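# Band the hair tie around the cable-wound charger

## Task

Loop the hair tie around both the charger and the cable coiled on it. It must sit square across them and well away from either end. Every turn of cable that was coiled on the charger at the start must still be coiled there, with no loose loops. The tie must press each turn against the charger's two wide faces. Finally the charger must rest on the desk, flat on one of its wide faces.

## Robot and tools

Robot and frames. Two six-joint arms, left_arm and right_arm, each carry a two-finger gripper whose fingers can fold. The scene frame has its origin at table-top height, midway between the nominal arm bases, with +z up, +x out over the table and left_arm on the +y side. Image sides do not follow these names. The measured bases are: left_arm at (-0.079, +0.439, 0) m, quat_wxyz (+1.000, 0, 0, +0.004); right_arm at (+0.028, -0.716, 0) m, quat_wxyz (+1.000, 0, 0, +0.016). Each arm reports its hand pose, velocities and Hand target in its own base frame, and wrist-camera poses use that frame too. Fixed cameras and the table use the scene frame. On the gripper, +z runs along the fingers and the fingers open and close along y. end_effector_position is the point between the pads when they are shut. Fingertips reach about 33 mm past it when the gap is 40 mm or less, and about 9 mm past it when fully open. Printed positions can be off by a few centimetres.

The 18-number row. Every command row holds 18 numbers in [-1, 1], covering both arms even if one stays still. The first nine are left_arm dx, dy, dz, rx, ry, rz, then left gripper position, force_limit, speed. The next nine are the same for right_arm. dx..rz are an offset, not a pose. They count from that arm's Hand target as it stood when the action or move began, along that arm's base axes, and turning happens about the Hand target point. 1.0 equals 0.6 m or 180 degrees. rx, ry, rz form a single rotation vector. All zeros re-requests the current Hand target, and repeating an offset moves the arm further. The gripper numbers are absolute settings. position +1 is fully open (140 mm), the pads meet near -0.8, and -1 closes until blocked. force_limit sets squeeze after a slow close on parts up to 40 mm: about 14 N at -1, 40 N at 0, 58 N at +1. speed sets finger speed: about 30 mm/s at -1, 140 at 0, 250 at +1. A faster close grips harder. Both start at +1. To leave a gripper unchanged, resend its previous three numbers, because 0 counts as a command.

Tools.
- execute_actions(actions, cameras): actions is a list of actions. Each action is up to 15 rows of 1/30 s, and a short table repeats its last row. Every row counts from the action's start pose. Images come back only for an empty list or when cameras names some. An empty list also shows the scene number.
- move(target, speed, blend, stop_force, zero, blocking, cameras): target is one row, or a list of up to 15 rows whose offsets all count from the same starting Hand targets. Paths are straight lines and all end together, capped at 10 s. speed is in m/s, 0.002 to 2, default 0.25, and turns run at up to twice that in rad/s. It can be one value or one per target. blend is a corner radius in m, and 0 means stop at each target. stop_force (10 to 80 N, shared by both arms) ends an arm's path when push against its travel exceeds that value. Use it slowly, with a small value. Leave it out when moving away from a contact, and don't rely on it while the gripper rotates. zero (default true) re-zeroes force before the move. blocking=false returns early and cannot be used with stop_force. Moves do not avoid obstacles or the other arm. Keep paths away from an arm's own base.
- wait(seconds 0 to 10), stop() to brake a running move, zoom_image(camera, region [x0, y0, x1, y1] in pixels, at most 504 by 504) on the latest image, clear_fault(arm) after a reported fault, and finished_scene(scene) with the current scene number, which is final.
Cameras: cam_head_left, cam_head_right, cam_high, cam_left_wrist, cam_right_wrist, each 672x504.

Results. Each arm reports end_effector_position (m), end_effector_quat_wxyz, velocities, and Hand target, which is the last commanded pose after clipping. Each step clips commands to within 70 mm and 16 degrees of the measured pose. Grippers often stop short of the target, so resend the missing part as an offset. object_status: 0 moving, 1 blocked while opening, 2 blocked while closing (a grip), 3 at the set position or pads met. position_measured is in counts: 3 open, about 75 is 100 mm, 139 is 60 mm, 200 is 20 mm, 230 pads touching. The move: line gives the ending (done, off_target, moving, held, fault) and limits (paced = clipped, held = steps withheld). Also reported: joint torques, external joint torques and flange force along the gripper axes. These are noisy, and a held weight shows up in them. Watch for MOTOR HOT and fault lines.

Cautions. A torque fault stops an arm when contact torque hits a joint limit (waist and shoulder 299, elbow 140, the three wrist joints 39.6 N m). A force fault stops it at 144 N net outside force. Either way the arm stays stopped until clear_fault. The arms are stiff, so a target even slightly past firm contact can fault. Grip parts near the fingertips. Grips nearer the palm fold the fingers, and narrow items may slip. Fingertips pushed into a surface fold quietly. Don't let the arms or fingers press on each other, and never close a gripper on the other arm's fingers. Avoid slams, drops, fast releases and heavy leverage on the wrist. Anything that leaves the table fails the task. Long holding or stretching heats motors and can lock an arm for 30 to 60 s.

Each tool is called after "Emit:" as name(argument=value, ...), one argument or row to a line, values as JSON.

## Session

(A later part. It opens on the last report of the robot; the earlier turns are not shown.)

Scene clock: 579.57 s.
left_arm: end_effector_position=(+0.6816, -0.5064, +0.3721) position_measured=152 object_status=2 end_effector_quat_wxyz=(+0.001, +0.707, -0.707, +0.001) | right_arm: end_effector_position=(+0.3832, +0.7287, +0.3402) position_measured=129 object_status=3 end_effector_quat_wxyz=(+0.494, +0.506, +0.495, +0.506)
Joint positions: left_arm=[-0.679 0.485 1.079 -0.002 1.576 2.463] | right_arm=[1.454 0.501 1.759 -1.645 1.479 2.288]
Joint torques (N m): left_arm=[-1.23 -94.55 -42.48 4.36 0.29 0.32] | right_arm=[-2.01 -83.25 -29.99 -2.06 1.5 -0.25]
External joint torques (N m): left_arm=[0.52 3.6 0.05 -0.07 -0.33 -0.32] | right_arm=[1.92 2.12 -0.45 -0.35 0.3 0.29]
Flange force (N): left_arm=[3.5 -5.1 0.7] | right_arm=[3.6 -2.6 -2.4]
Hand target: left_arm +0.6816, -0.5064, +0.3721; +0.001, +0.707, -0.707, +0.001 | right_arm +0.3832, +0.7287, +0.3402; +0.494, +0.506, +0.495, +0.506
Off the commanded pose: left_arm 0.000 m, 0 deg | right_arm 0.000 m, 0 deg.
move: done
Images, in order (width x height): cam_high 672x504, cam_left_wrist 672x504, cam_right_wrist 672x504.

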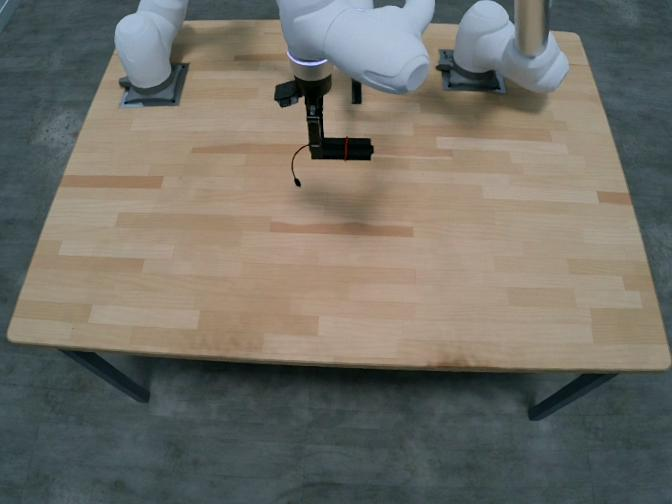

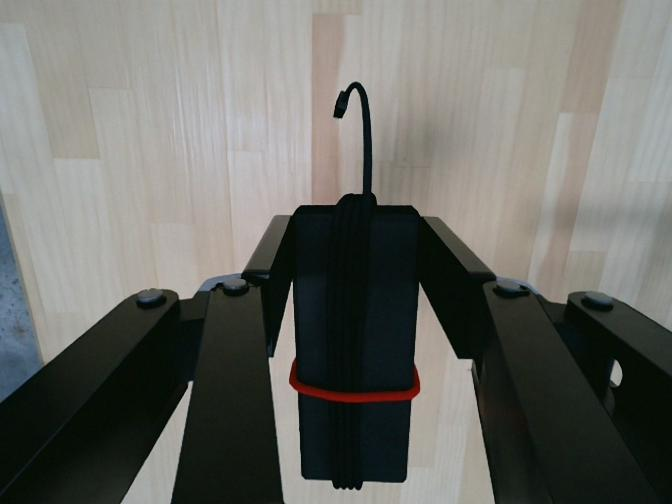

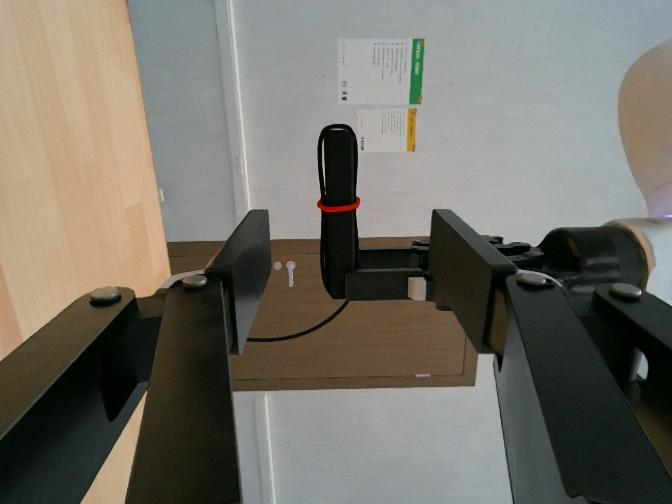

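Emit:
move(
  target=[0,0,0,0,0,0,-1,0,-1,-0.1,-0.5,0.05,0,0,0,0,0,-0.8],
  cameras=[],
  speed=0.25,
)

Emit:
move(
  target=[0,0,-0.515,0,0,0,-1,0,-1,0,0,0,0,0,0,0,0,-0.8],
  cameras=["cam_high","cam_left_wrist"],
  speed=0.2,
)

Emit:
zoom_image(
  camera="cam_high",
  region=[260, 100, 440, 240],
)

Scene clock: 591.97 s.
left_arm: end_effector_position=(+0.6816, -0.5064, +0.3721) position_measured=152 object_status=2 end_effector_quat_wxyz=(+0.001, +0.707, -0.707, +0.001) | right_arm: end_effector_position=(+0.3232, +0.4287, +0.3702) position_measured=129 object_status=3 end_effector_quat_wxyz=(+0.494, +0.506, +0.495, +0.506)
Joint positions: left_arm=[-0.679 0.485 1.079 -0.002 1.576 2.463] | right_arm=[1.512 0.061 2.31 -1.613 1.528 2.395]
Joint torques (N m): left_arm=[-1.41 -94.51 -42.58 4.32 0.28 0.31] | right_arm=[-2.19 -34.34 -26.18 -1.72 1.73 -0.27]
External joint torques (N m): left_arm=[1.21 3.35 0.13 -0.02 -0.32 -0.3] | right_arm=[2.12 1.46 -0.58 -0.36 0.28 0.32]
Flange force (N): left_arm=[2.4 -5.1 0.8] | right_arm=[3.4 -2.7 -4.9]
Hand target: left_arm +0.6816, -0.5064, +0.3721; +0.001, +0.707, -0.707, +0.001 | right_arm +0.3232, +0.4287, +0.3702; +0.494, +0.506, +0.495, +0.506
Off the commanded pose: left_arm 0.000 m, 0 deg | right_arm 0.000 m, 0 deg.
move: done
No camera images: "cameras" was empty.

Scene clock: 593.87 s.
left_arm: end_effector_position=(+0.6816, -0.5065, +0.0632) position_measured=152 object_status=2 end_effector_quat_wxyz=(+0.001, +0.707, -0.707, +0.001) | right_arm: end_effector_position=(+0.3232, +0.4287, +0.3702) position_measured=129 object_status=3 end_effector_quat_wxyz=(+0.494, +0.506, +0.495, +0.506)
Joint positions: left_arm=[-0.679 0.611 1.453 -0.003 1.076 2.464] | right_arm=[1.512 0.06 2.31 -1.613 1.528 2.395]
Joint torques (N m): left_arm=[-1.35 -100.83 -37.41 3.8 0.29 0.3] | right_arm=[-2.03 -33.36 -26.27 -1.78 1.73 -0.27]
External joint torques (N m): left_arm=[1.19 2.82 -0.27 0.02 -0.34 -0.3] | right_arm=[2.05 0.07 -0.7 -0.32 0.28 0.32]
Flange force (N): left_arm=[1.8 -4.2 2.5] | right_arm=[1.5 -0.4 -4.7]
Hand target: left_arm +0.6816, -0.5064, +0.0631; +0.001, +0.707, -0.707, +0.001 | right_arm +0.3232, +0.4287, +0.3702; +0.494, +0.506, +0.495, +0.506
Off the commanded pose: left_arm 0.000 m, 0 deg | right_arm 0.000 m, 0 deg.
move: done
Images, in order (width x height): cam_high 672x504, cam_left_wrist 672x504.

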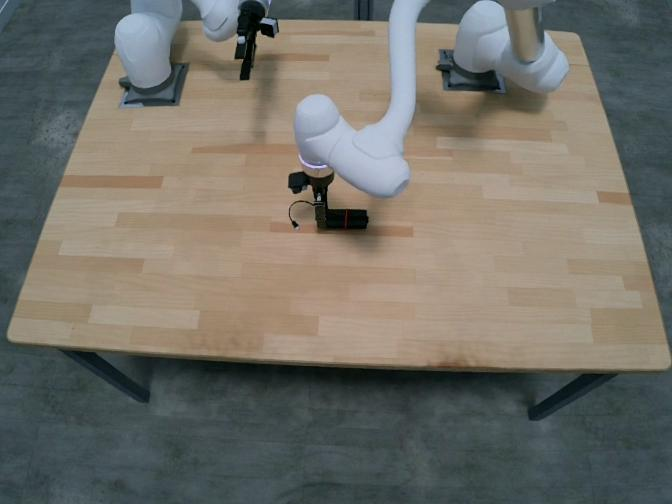

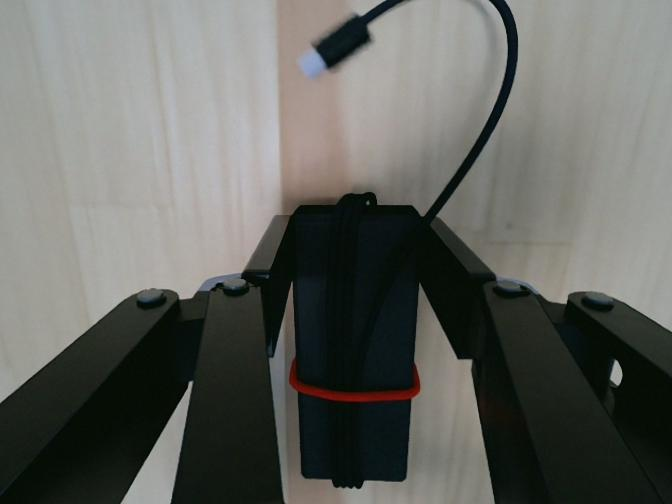

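Scaled by 2.800.

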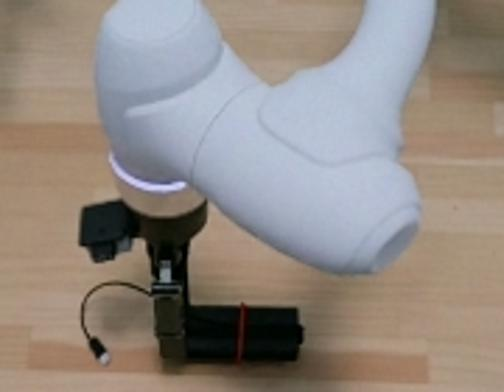

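Emit:
move(
  target=[0,0,0.2,0,0,0,-1,0,-1,0,0,0,0,0,0,0,0,-0.8],
  cameras=["cam_left_wrist","cam_high"],
  speed=0.2,
)

Emit:
zoom_image(
  camera="cam_left_wrist",
  region=[250, 60, 470, 260],
)

Emit:
zoom_image(
  camera="cam_high",
  region=[280, 120, 400, 240],
)

Scene clock: 602.93 s.
left_arm: end_effector_position=(+0.6816, -0.5064, +0.1831) position_measured=152 object_status=2 end_effector_quat_wxyz=(+0.001, +0.707, -0.707, +0.001) | right_arm: end_effector_position=(+0.3232, +0.4287, +0.3702) position_measured=129 object_status=3 end_effector_quat_wxyz=(+0.494, +0.506, +0.495, +0.506)
Joint positions: left_arm=[-0.679 0.534 1.347 -0.002 1.26 2.463] | right_arm=[1.512 0.06 2.31 -1.613 1.528 2.395]
Joint torques (N m): left_arm=[-1.2 -97.24 -40.62 4.12 0.23 0.31] | right_arm=[-2.03 -33.64 -26.39 -1.78 1.78 -0.24]
External joint torques (N m): left_arm=[1.24 3.57 0.19 -0.01 -0.27 -0.31] | right_arm=[2.02 0.59 -0.5 -0.3 0.23 0.29]
Flange force (N): left_arm=[2.1 -4.6 2.4] | right_arm=[1.9 -1.3 -4.6]
Hand target: left_arm +0.6816, -0.5064, +0.1831; +0.001, +0.707, -0.707, +0.001 | right_arm +0.3232, +0.4287, +0.3702; +0.494, +0.506, +0.495, +0.506
Off the commanded pose: left_arm 0.000 m, 0 deg | right_arm 0.000 m, 0 deg.
move: done
Images, in order (width x height): cam_high 672x504, cam_left_wrist 672x504.

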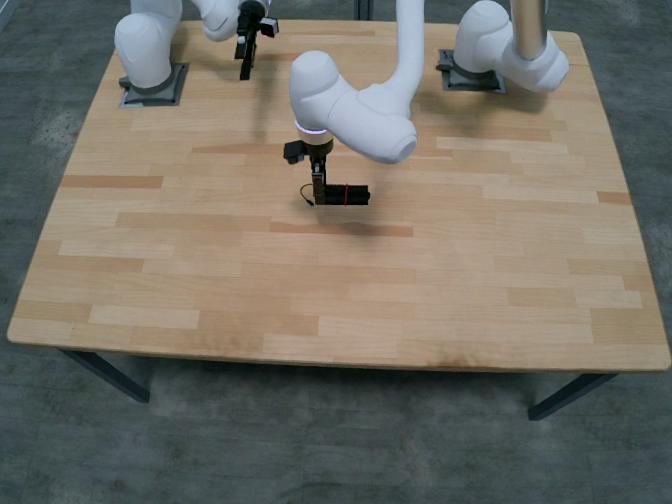

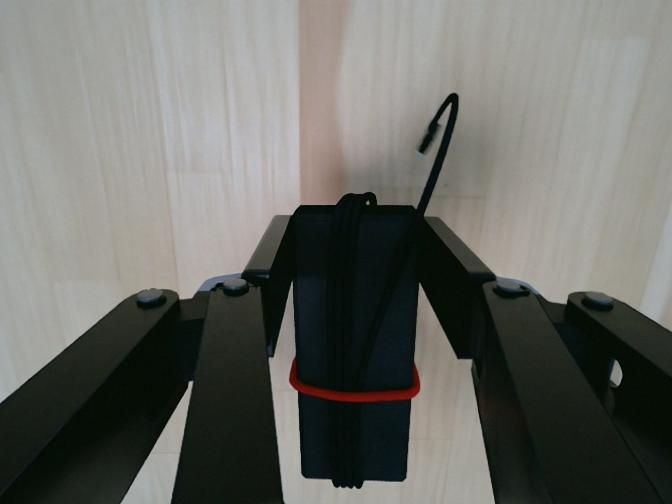

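Scaled by 2.291.

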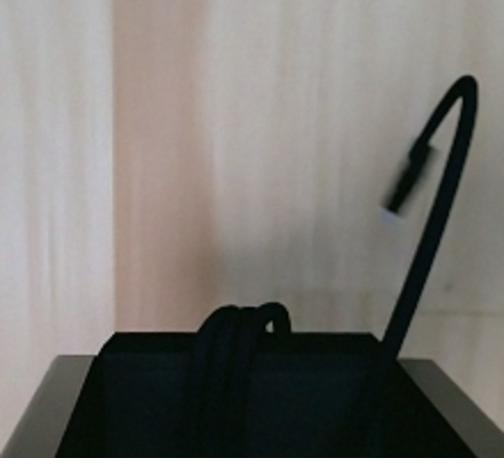

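Scaled by 4.200.

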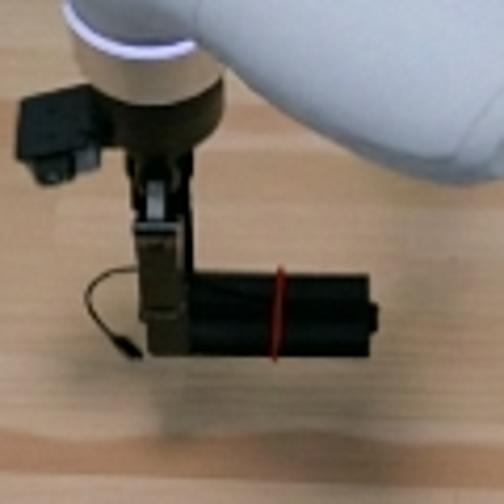

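Emit:
move(
  target=[0,0,-0.13,0,0,0,-1,0,-1,0,0,0,0,0,0,0,0,-0.8],
  cameras=["cam_left_wrist","cam_high"],
  speed=0.1,
)

Emit:
zoom_image(
  camera="cam_high",
  region=[280, 140, 400, 260],
)

Scene clock: 610.93 s.
left_arm: end_effector_position=(+0.6816, -0.5065, +0.1052) position_measured=152 object_status=2 end_effector_quat_wxyz=(+0.001, +0.707, -0.707, +0.001) | right_arm: end_effector_position=(+0.3232, +0.4287, +0.3702) position_measured=129 object_status=3 end_effector_quat_wxyz=(+0.494, +0.506, +0.495, +0.506)
Joint positions: left_arm=[-0.679 0.58 1.421 -0.002 1.139 2.464] | right_arm=[1.512 0.06 2.31 -1.613 1.528 2.395]
Joint torques (N m): left_arm=[-0.93 -99.06 -38.79 3.95 0.27 0.35] | right_arm=[-2.2 -33.59 -26.34 -1.77 1.74 -0.25]
External joint torques (N m): left_arm=[1.31 2.89 0.15 -0.01 -0.31 -0.35] | right_arm=[2.23 0.4 -0.52 -0.31 0.28 0.3]
Flange force (N): left_arm=[1.3 -3.6 2.6] | right_arm=[1.7 -1.0 -5.2]
Hand target: left_arm +0.6816, -0.5064, +0.1051; +0.001, +0.707, -0.707, +0.001 | right_arm +0.3232, +0.4287, +0.3702; +0.494, +0.506, +0.495, +0.506
Off the commanded pose: left_arm 0.000 m, 0 deg | right_arm 0.000 m, 0 deg.
move: done
Images, in order (width x height): cam_high 672x504, cam_left_wrist 672x504.

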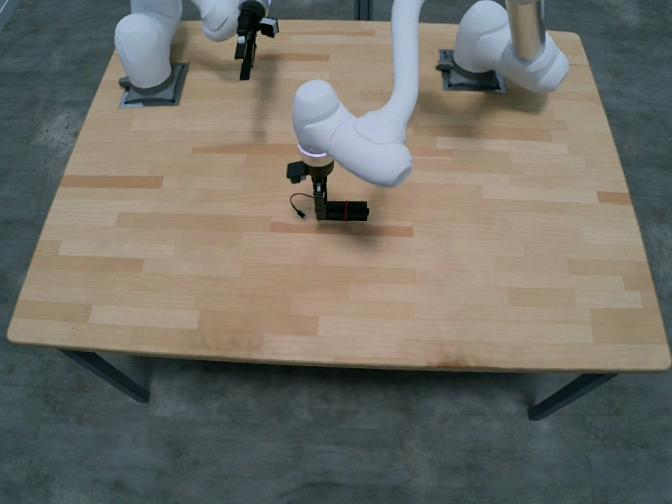

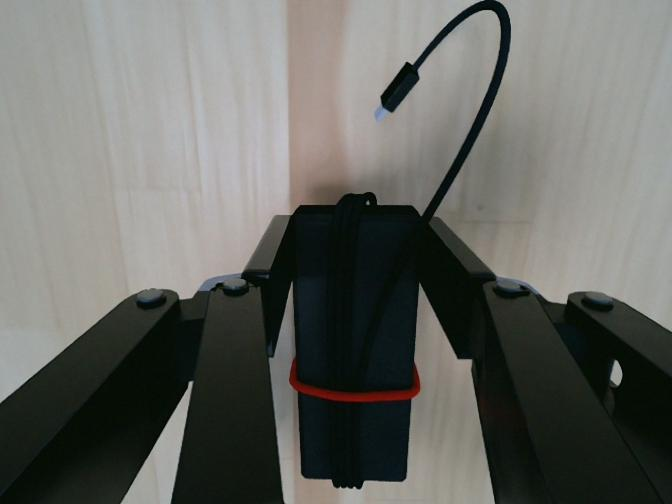

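Scaled by 4.200.

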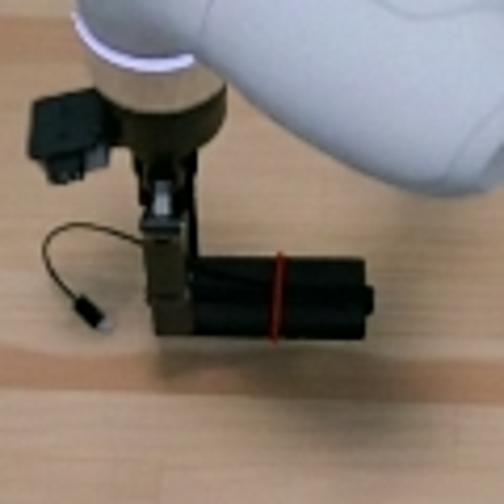

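Emit:
move(
  target=[
    [0,0,-0.025,0,0,0,-1,0,-1,0,0,0,0,0,0,0,0,-0.8],
    [-0.12,0.03,-0.05,0,0,0,-1,0,-1,0,0,0,0,0,0,0,0,-0.8],
  ],
  cameras=["cam_left_wrist","cam_high"],
  speed=0.06,
)

Emit:
zoom_image(
  camera="cam_high",
  region=[280, 140, 400, 260],
)

Scene clock: 616.80 s.
left_arm: end_effector_position=(+0.6096, -0.4884, +0.0751) position_measured=152 object_status=2 end_effector_quat_wxyz=(+0.001, +0.707, -0.707, +0.001) | right_arm: end_effector_position=(+0.3232, +0.4287, +0.3702) position_measured=129 object_status=3 end_effector_quat_wxyz=(+0.494, +0.506, +0.495, +0.506)
Joint positions: left_arm=[-0.719 0.506 1.605 -0.003 1.03 2.424] | right_arm=[1.512 0.06 2.31 -1.613 1.528 2.395]
Joint torques (N m): left_arm=[-1.3 -90.28 -36.21 3.71 0.31 0.33] | right_arm=[-1.86 -33.52 -26.4 -1.75 1.75 -0.24]
External joint torques (N m): left_arm=[1.85 2.82 -0.3 0.01 -0.35 -0.33] | right_arm=[1.83 0.47 -0.36 -0.32 0.26 0.29]
Flange force (N): left_arm=[1.2 -4.6 2.7] | right_arm=[1.5 -1.2 -4.2]
Hand target: left_arm +0.6096, -0.4884, +0.0751; +0.001, +0.707, -0.707, +0.001 | right_arm +0.3232, +0.4287, +0.3702; +0.494, +0.506, +0.495, +0.506
Off the commanded pose: left_arm 0.000 m, 0 deg | right_arm 0.000 m, 0 deg.
move: done
Images, in order (width x height): cam_high 672x504, cam_left_wrist 672x504.

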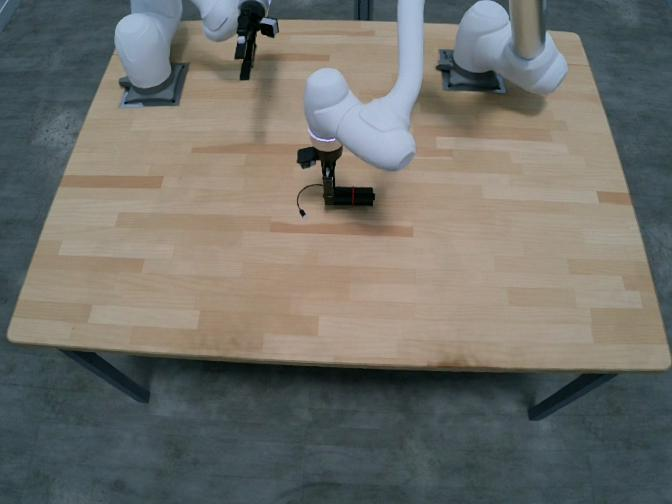

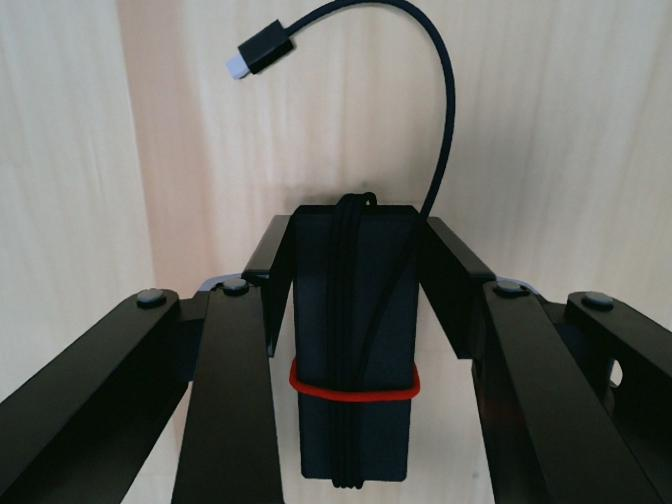

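Scaled by 4.200.

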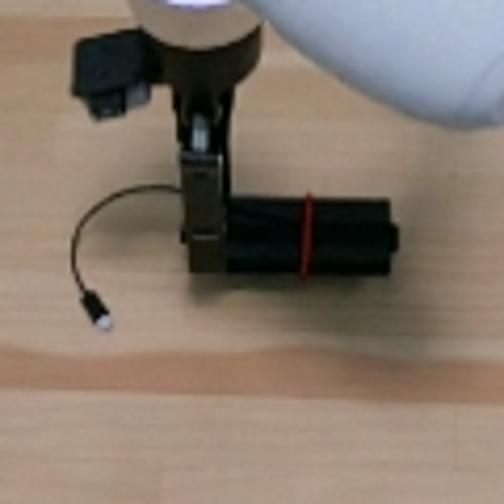

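Emit:
move(
  target=[-0.08,0.02,-0.03,0,0,0,-1,0,-1,0,0,0,0,0,0,0,0,-0.8],
  cameras=["cam_left_wrist"],
  speed=0.06,
)

Emit:
move(
  target=[0,0,-0.04,0,0,0,-1,0,-1,0,0,0,0,0,0,0,0,-0.8],
  cameras=["cam_left_wrist","cam_high"],
  speed=0.015,
  stop_force=10,
)

Emit:
zoom_image(
  camera="cam_high",
  region=[280, 140, 400, 260],
)

Scene clock: 623.13 s.
left_arm: end_effector_position=(+0.5616, -0.4764, +0.0571) position_measured=152 object_status=2 end_effector_quat_wxyz=(+0.001, +0.707, -0.707, +0.001) | right_arm: end_effector_position=(+0.3232, +0.4287, +0.3702) position_measured=129 object_status=3 end_effector_quat_wxyz=(+0.494, +0.506, +0.495, +0.506)
Joint positions: left_arm=[-0.749 0.461 1.716 -0.002 0.964 2.393] | right_arm=[1.512 0.06 2.31 -1.613 1.528 2.395]
Joint torques (N m): left_arm=[-1.57 -84.85 -34.67 3.57 0.29 0.32] | right_arm=[-2.12 -33.51 -26.34 -1.76 1.74 -0.24]
External joint torques (N m): left_arm=[1.64 3.11 -0.35 -0.01 -0.33 -0.32] | right_arm=[2.21 0.23 -0.56 -0.33 0.28 0.29]
Flange force (N): left_arm=[1.7 -4.8 3.2] | right_arm=[1.5 -0.7 -5.1]
Hand target: left_arm +0.5616, -0.4764, +0.0571; +0.001, +0.707, -0.707, +0.001 | right_arm +0.3232, +0.4287, +0.3702; +0.494, +0.506, +0.495, +0.506
Off the commanded pose: left_arm 0.000 m, 0 deg | right_arm 0.000 m, 0 deg.
move: done
Images, in order (width x height): cam_left_wrist 672x504.

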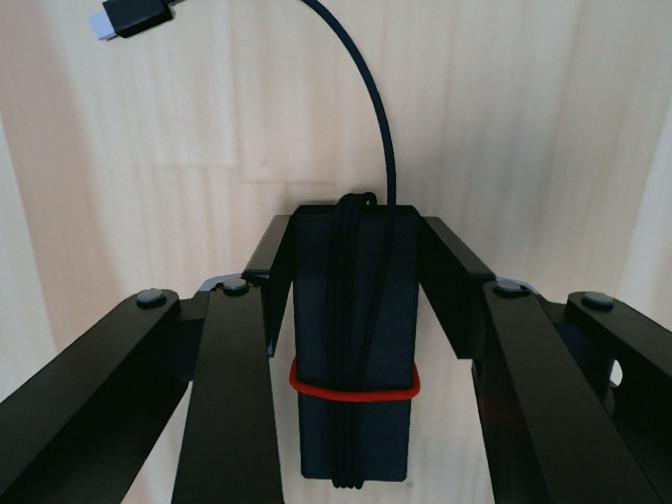

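Scene clock: 624.20 s.
left_arm: end_effector_position=(+0.5616, -0.4765, +0.0497) position_measured=152 object_status=2 end_effector_quat_wxyz=(+0.001, +0.707, -0.707, +0.001) | right_arm: end_effector_position=(+0.3232, +0.4287, +0.3702) position_measured=129 object_status=3 end_effector_quat_wxyz=(+0.494, +0.506, +0.495, +0.506)
Joint positions: left_arm=[-0.75 0.468 1.721 -0.003 0.952 2.393] | right_arm=[1.512 0.06 2.31 -1.613 1.528 2.395]
Joint torques (N m): left_arm=[-0.63 -72.42 -26.85 3.72 0.12 0.36] | right_arm=[-1.98 -33.48 -26.27 -1.75 1.74 -0.24]
External joint torques (N m): left_arm=[0.41 -9.46 -7.83 -0.21 -0.16 -0.36] | right_arm=[2.01 0.37 -0.64 -0.33 0.27 0.28]
Flange force (N): left_arm=[2.6 -3.2 -13.9] | right_arm=[1.8 -0.8 -4.6]
Hand target: left_arm +0.5616, -0.4765, +0.0497; +0.001, +0.707, -0.707, +0.001 (not the last commanded pose) | right_arm +0.3232, +0.4287, +0.3702; +0.494, +0.506, +0.495, +0.506
Off the commanded pose: left_arm 0.017 m, 0 deg | right_arm 0.000 m, 0 deg.
move: contact (left_arm)
Images, in order (width x height): cam_high 672x504, cam_left_wrist 672x504.

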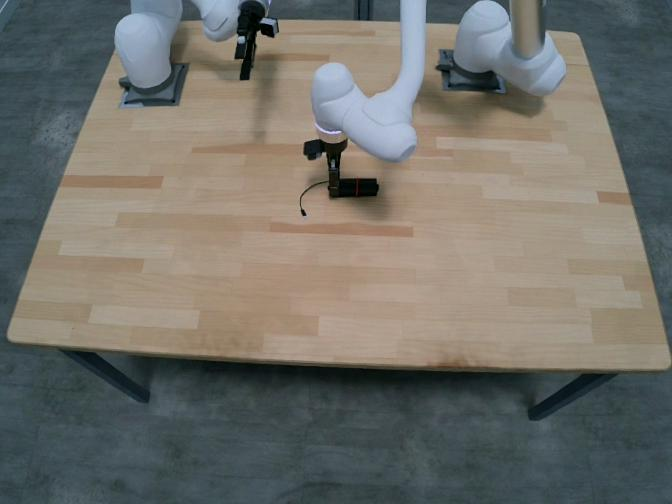

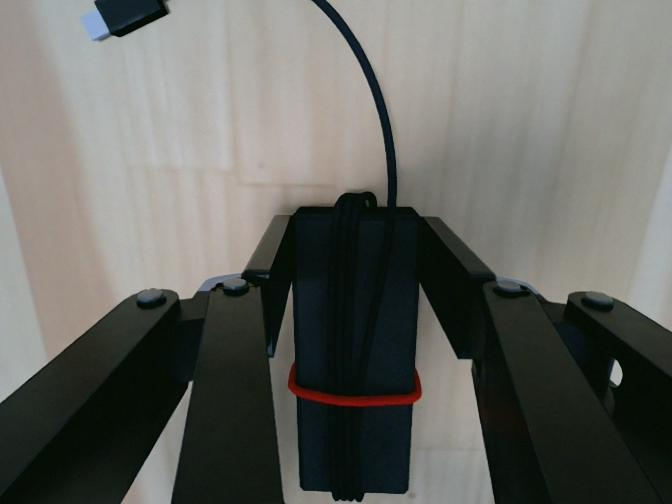

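Scaled by 4.200.

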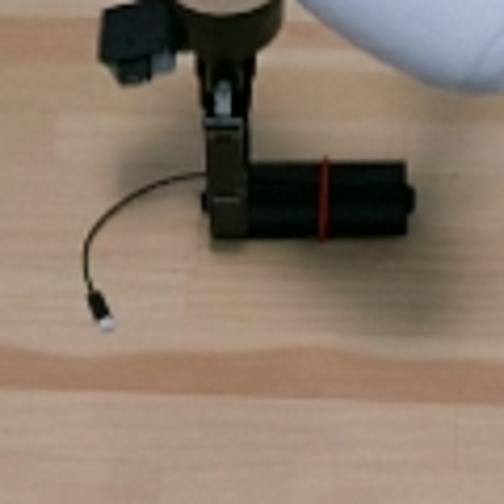

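Emit:
move(
  target=[
    [0,0,0.01,0,0,0,-1,0,-1,0,0,0,0,0,0,0,0,-0.8],
    [-0.045,0.0,0.01,0,0,0,-1,0,-1,0,0,0,0,0,0,0,0,-0.8],
  ],
  cameras=[],
  speed=0.06,
)

Emit:
move(
  target=[0,0,-0.04,0,0,0,-1,0,-1,0,0,0,0,0,0,0,0,-0.8],
  cameras=["cam_left_wrist","cam_high"],
  speed=0.012,
  stop_force=10,
)

Emit:
zoom_image(
  camera="cam_left_wrist",
  region=[270, 160, 450, 340],
)

Scene clock: 630.60 s.
left_arm: end_effector_position=(+0.5346, -0.4765, +0.0557) position_measured=152 object_status=2 end_effector_quat_wxyz=(+0.001, +0.707, -0.707, +0.001) | right_arm: end_effector_position=(+0.3232, +0.4287, +0.3702) position_measured=129 object_status=3 end_effector_quat_wxyz=(+0.494, +0.506, +0.495, +0.506)
Joint positions: left_arm=[-0.775 0.435 1.76 -0.003 0.945 2.368] | right_arm=[1.512 0.06 2.31 -1.613 1.528 2.395]
Joint torques (N m): left_arm=[-1.53 -81.76 -34.34 3.47 0.29 0.34] | right_arm=[-2.21 -33.31 -26.33 -1.75 1.76 -0.23]
External joint torques (N m): left_arm=[1.72 3.12 -0.17 0.04 -0.33 -0.34] | right_arm=[2.23 0.46 -0.5 -0.32 0.24 0.28]
Flange force (N): left_arm=[1.4 -4.5 3.4] | right_arm=[1.8 -1.1 -5.1]
Hand target: left_arm +0.5346, -0.4765, +0.0557; +0.001, +0.707, -0.707, +0.001 | right_arm +0.3232, +0.4287, +0.3702; +0.494, +0.506, +0.495, +0.506
Off the commanded pose: left_arm 0.000 m, 0 deg | right_arm 0.000 m, 0 deg.
move: done
No camera images: "cameras" was empty.

Scene clock: 631.70 s.
left_arm: end_effector_position=(+0.5347, -0.4766, +0.0495) position_measured=152 object_status=2 end_effector_quat_wxyz=(+0.001, +0.707, -0.707, +0.001) | right_arm: end_effector_position=(+0.3232, +0.4287, +0.3702) position_measured=129 object_status=3 end_effector_quat_wxyz=(+0.494, +0.506, +0.495, +0.506)
Joint positions: left_arm=[-0.775 0.441 1.764 -0.003 0.935 2.368] | right_arm=[1.512 0.06 2.31 -1.613 1.528 2.395]
Joint torques (N m): left_arm=[-0.07 -66.71 -25.09 3.81 -0.17 0.29] | right_arm=[-1.8 -33.66 -26.33 -1.76 1.72 -0.27]
External joint torques (N m): left_arm=[-0.06 -12.45 -9.23 -0.33 0.12 -0.29] | right_arm=[1.82 0.51 -0.44 -0.31 0.29 0.31]
Flange force (N): left_arm=[2.4 -1.9 -18.5] | right_arm=[1.7 -1.3 -4.2]
Hand target: left_arm +0.5347, -0.4766, +0.0495; +0.001, +0.707, -0.707, +0.001 (not the last commanded pose) | right_arm +0.3232, +0.4287, +0.3702; +0.494, +0.506, +0.495, +0.506
Off the commanded pose: left_arm 0.018 m, 0 deg | right_arm 0.000 m, 0 deg.
move: contact (left_arm)
Images, in order (width x height): cam_high 672x504, cam_left_wrist 672x504.

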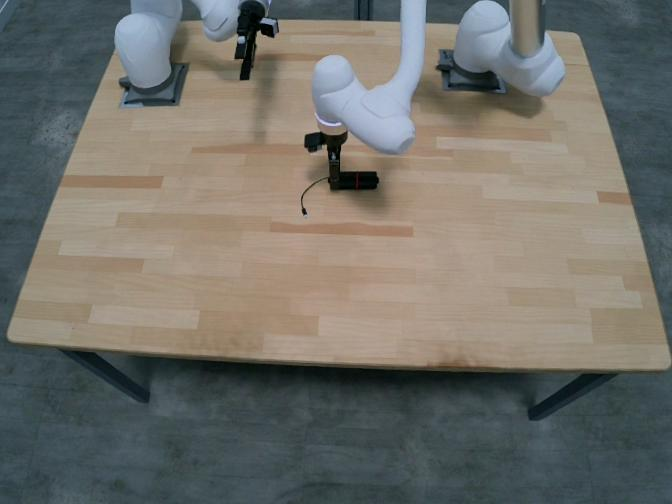

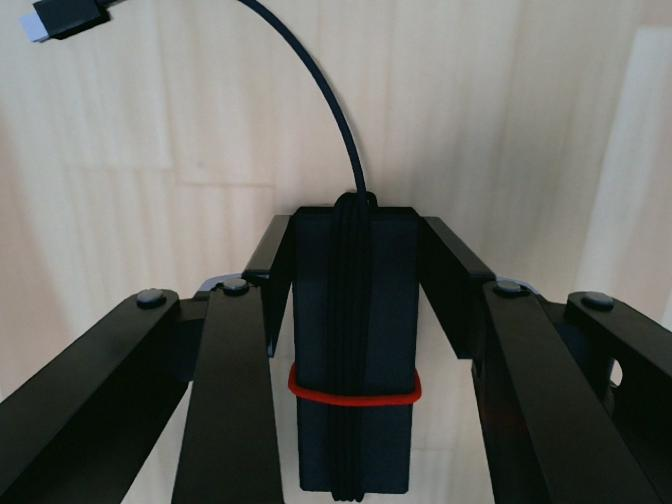

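Scaled by 2.800.

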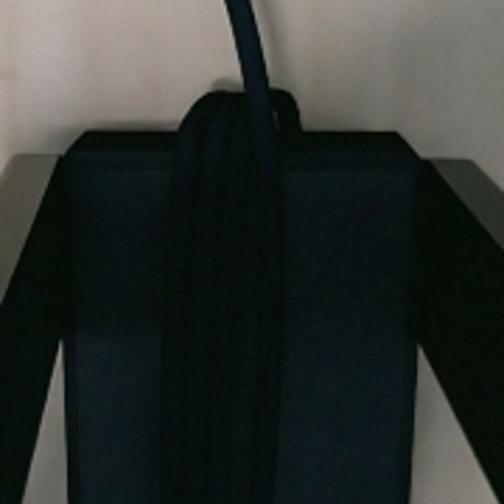

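Emit:
move(
  target=[
    [0,0,0.0,0,0,0,0,0,-1,0,0,0,0,0,0,0,0,-0.8],
    [0,0,0.25,0,0,0,0,0,-1,0,0,0,0,0,0,0,0,-0.8],
  ],
  cameras=["cam_left_wrist","cam_high"],
  speed=0.1,
)

Emit:
zoom_image(
  camera="cam_left_wrist",
  region=[220, 80, 460, 350],
)

Emit:
zoom_image(
  camera="cam_high",
  region=[280, 140, 400, 260],
)

Scene clock: 638.27 s.
left_arm: end_effector_position=(+0.5347, -0.4766, +0.1994) position_measured=129 object_status=3 end_effector_quat_wxyz=(+0.001, +0.707, -0.707, +0.001) | right_arm: end_effector_position=(+0.3232, +0.4287, +0.3702) position_measured=129 object_status=3 end_effector_quat_wxyz=(+0.494, +0.506, +0.495, +0.506)
Joint positions: left_arm=[-0.775 0.322 1.631 -0.002 1.186 2.367] | right_arm=[1.512 0.06 2.31 -1.613 1.528 2.395]
Joint torques (N m): left_arm=[-1.21 -73.86 -38.56 3.92 0.21 0.32] | right_arm=[-2.12 -33.61 -26.3 -1.73 1.73 -0.27]
External joint torques (N m): left_arm=[0.85 1.31 -0.91 0.09 -0.26 -0.32] | right_arm=[2.13 0.51 -0.48 -0.35 0.28 0.31]
Flange force (N): left_arm=[1.9 -3.3 0.2] | right_arm=[1.8 -1.3 -4.8]
Hand target: left_arm +0.5347, -0.4766, +0.1995; +0.001, +0.707, -0.707, +0.001 | right_arm +0.3232, +0.4287, +0.3702; +0.494, +0.506, +0.495, +0.506
Off the commanded pose: left_arm 0.000 m, 0 deg | right_arm 0.000 m, 0 deg.
move: done
Images, in order (width x height): cam_high 672x504, cam_left_wrist 672x504.

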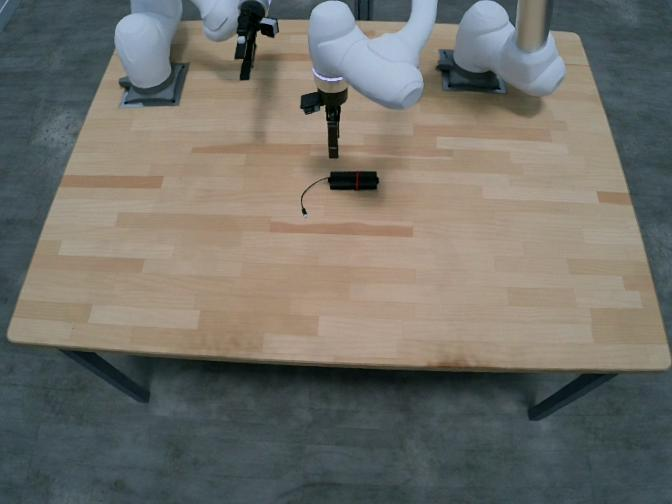

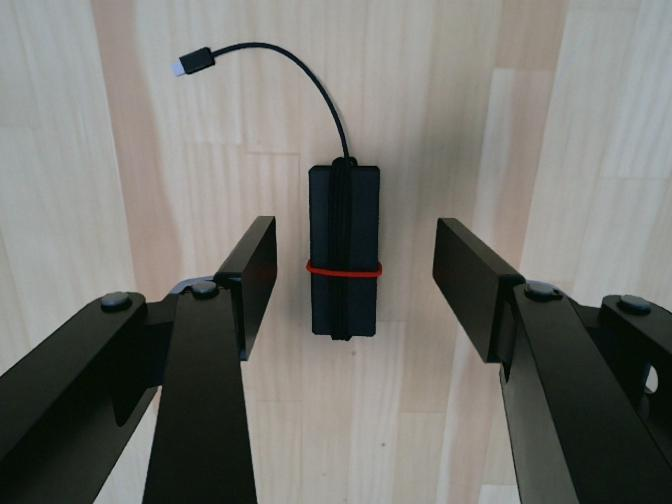

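Scaled by 1.867.

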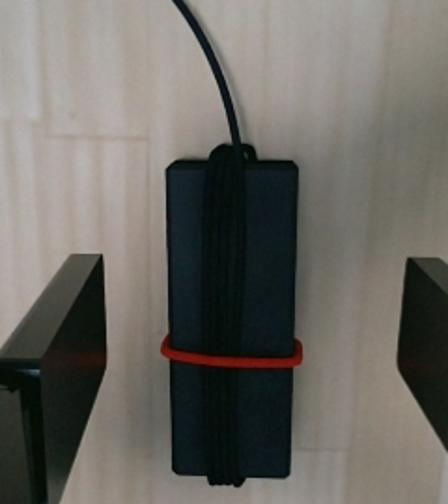

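Scaled by 4.200.

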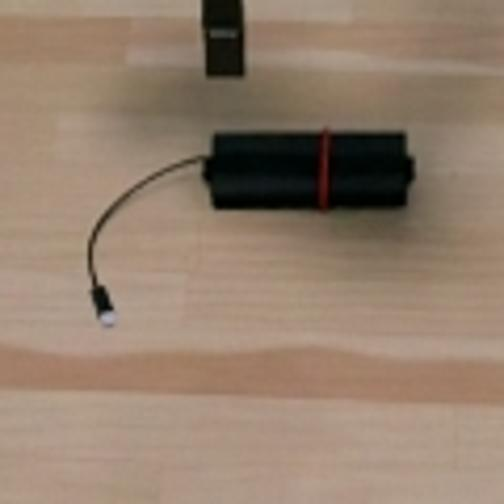

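Square, seated, flat. Done.

Emit:
finished_scene(
  scene=1,
)

The scene is finished: the task was done.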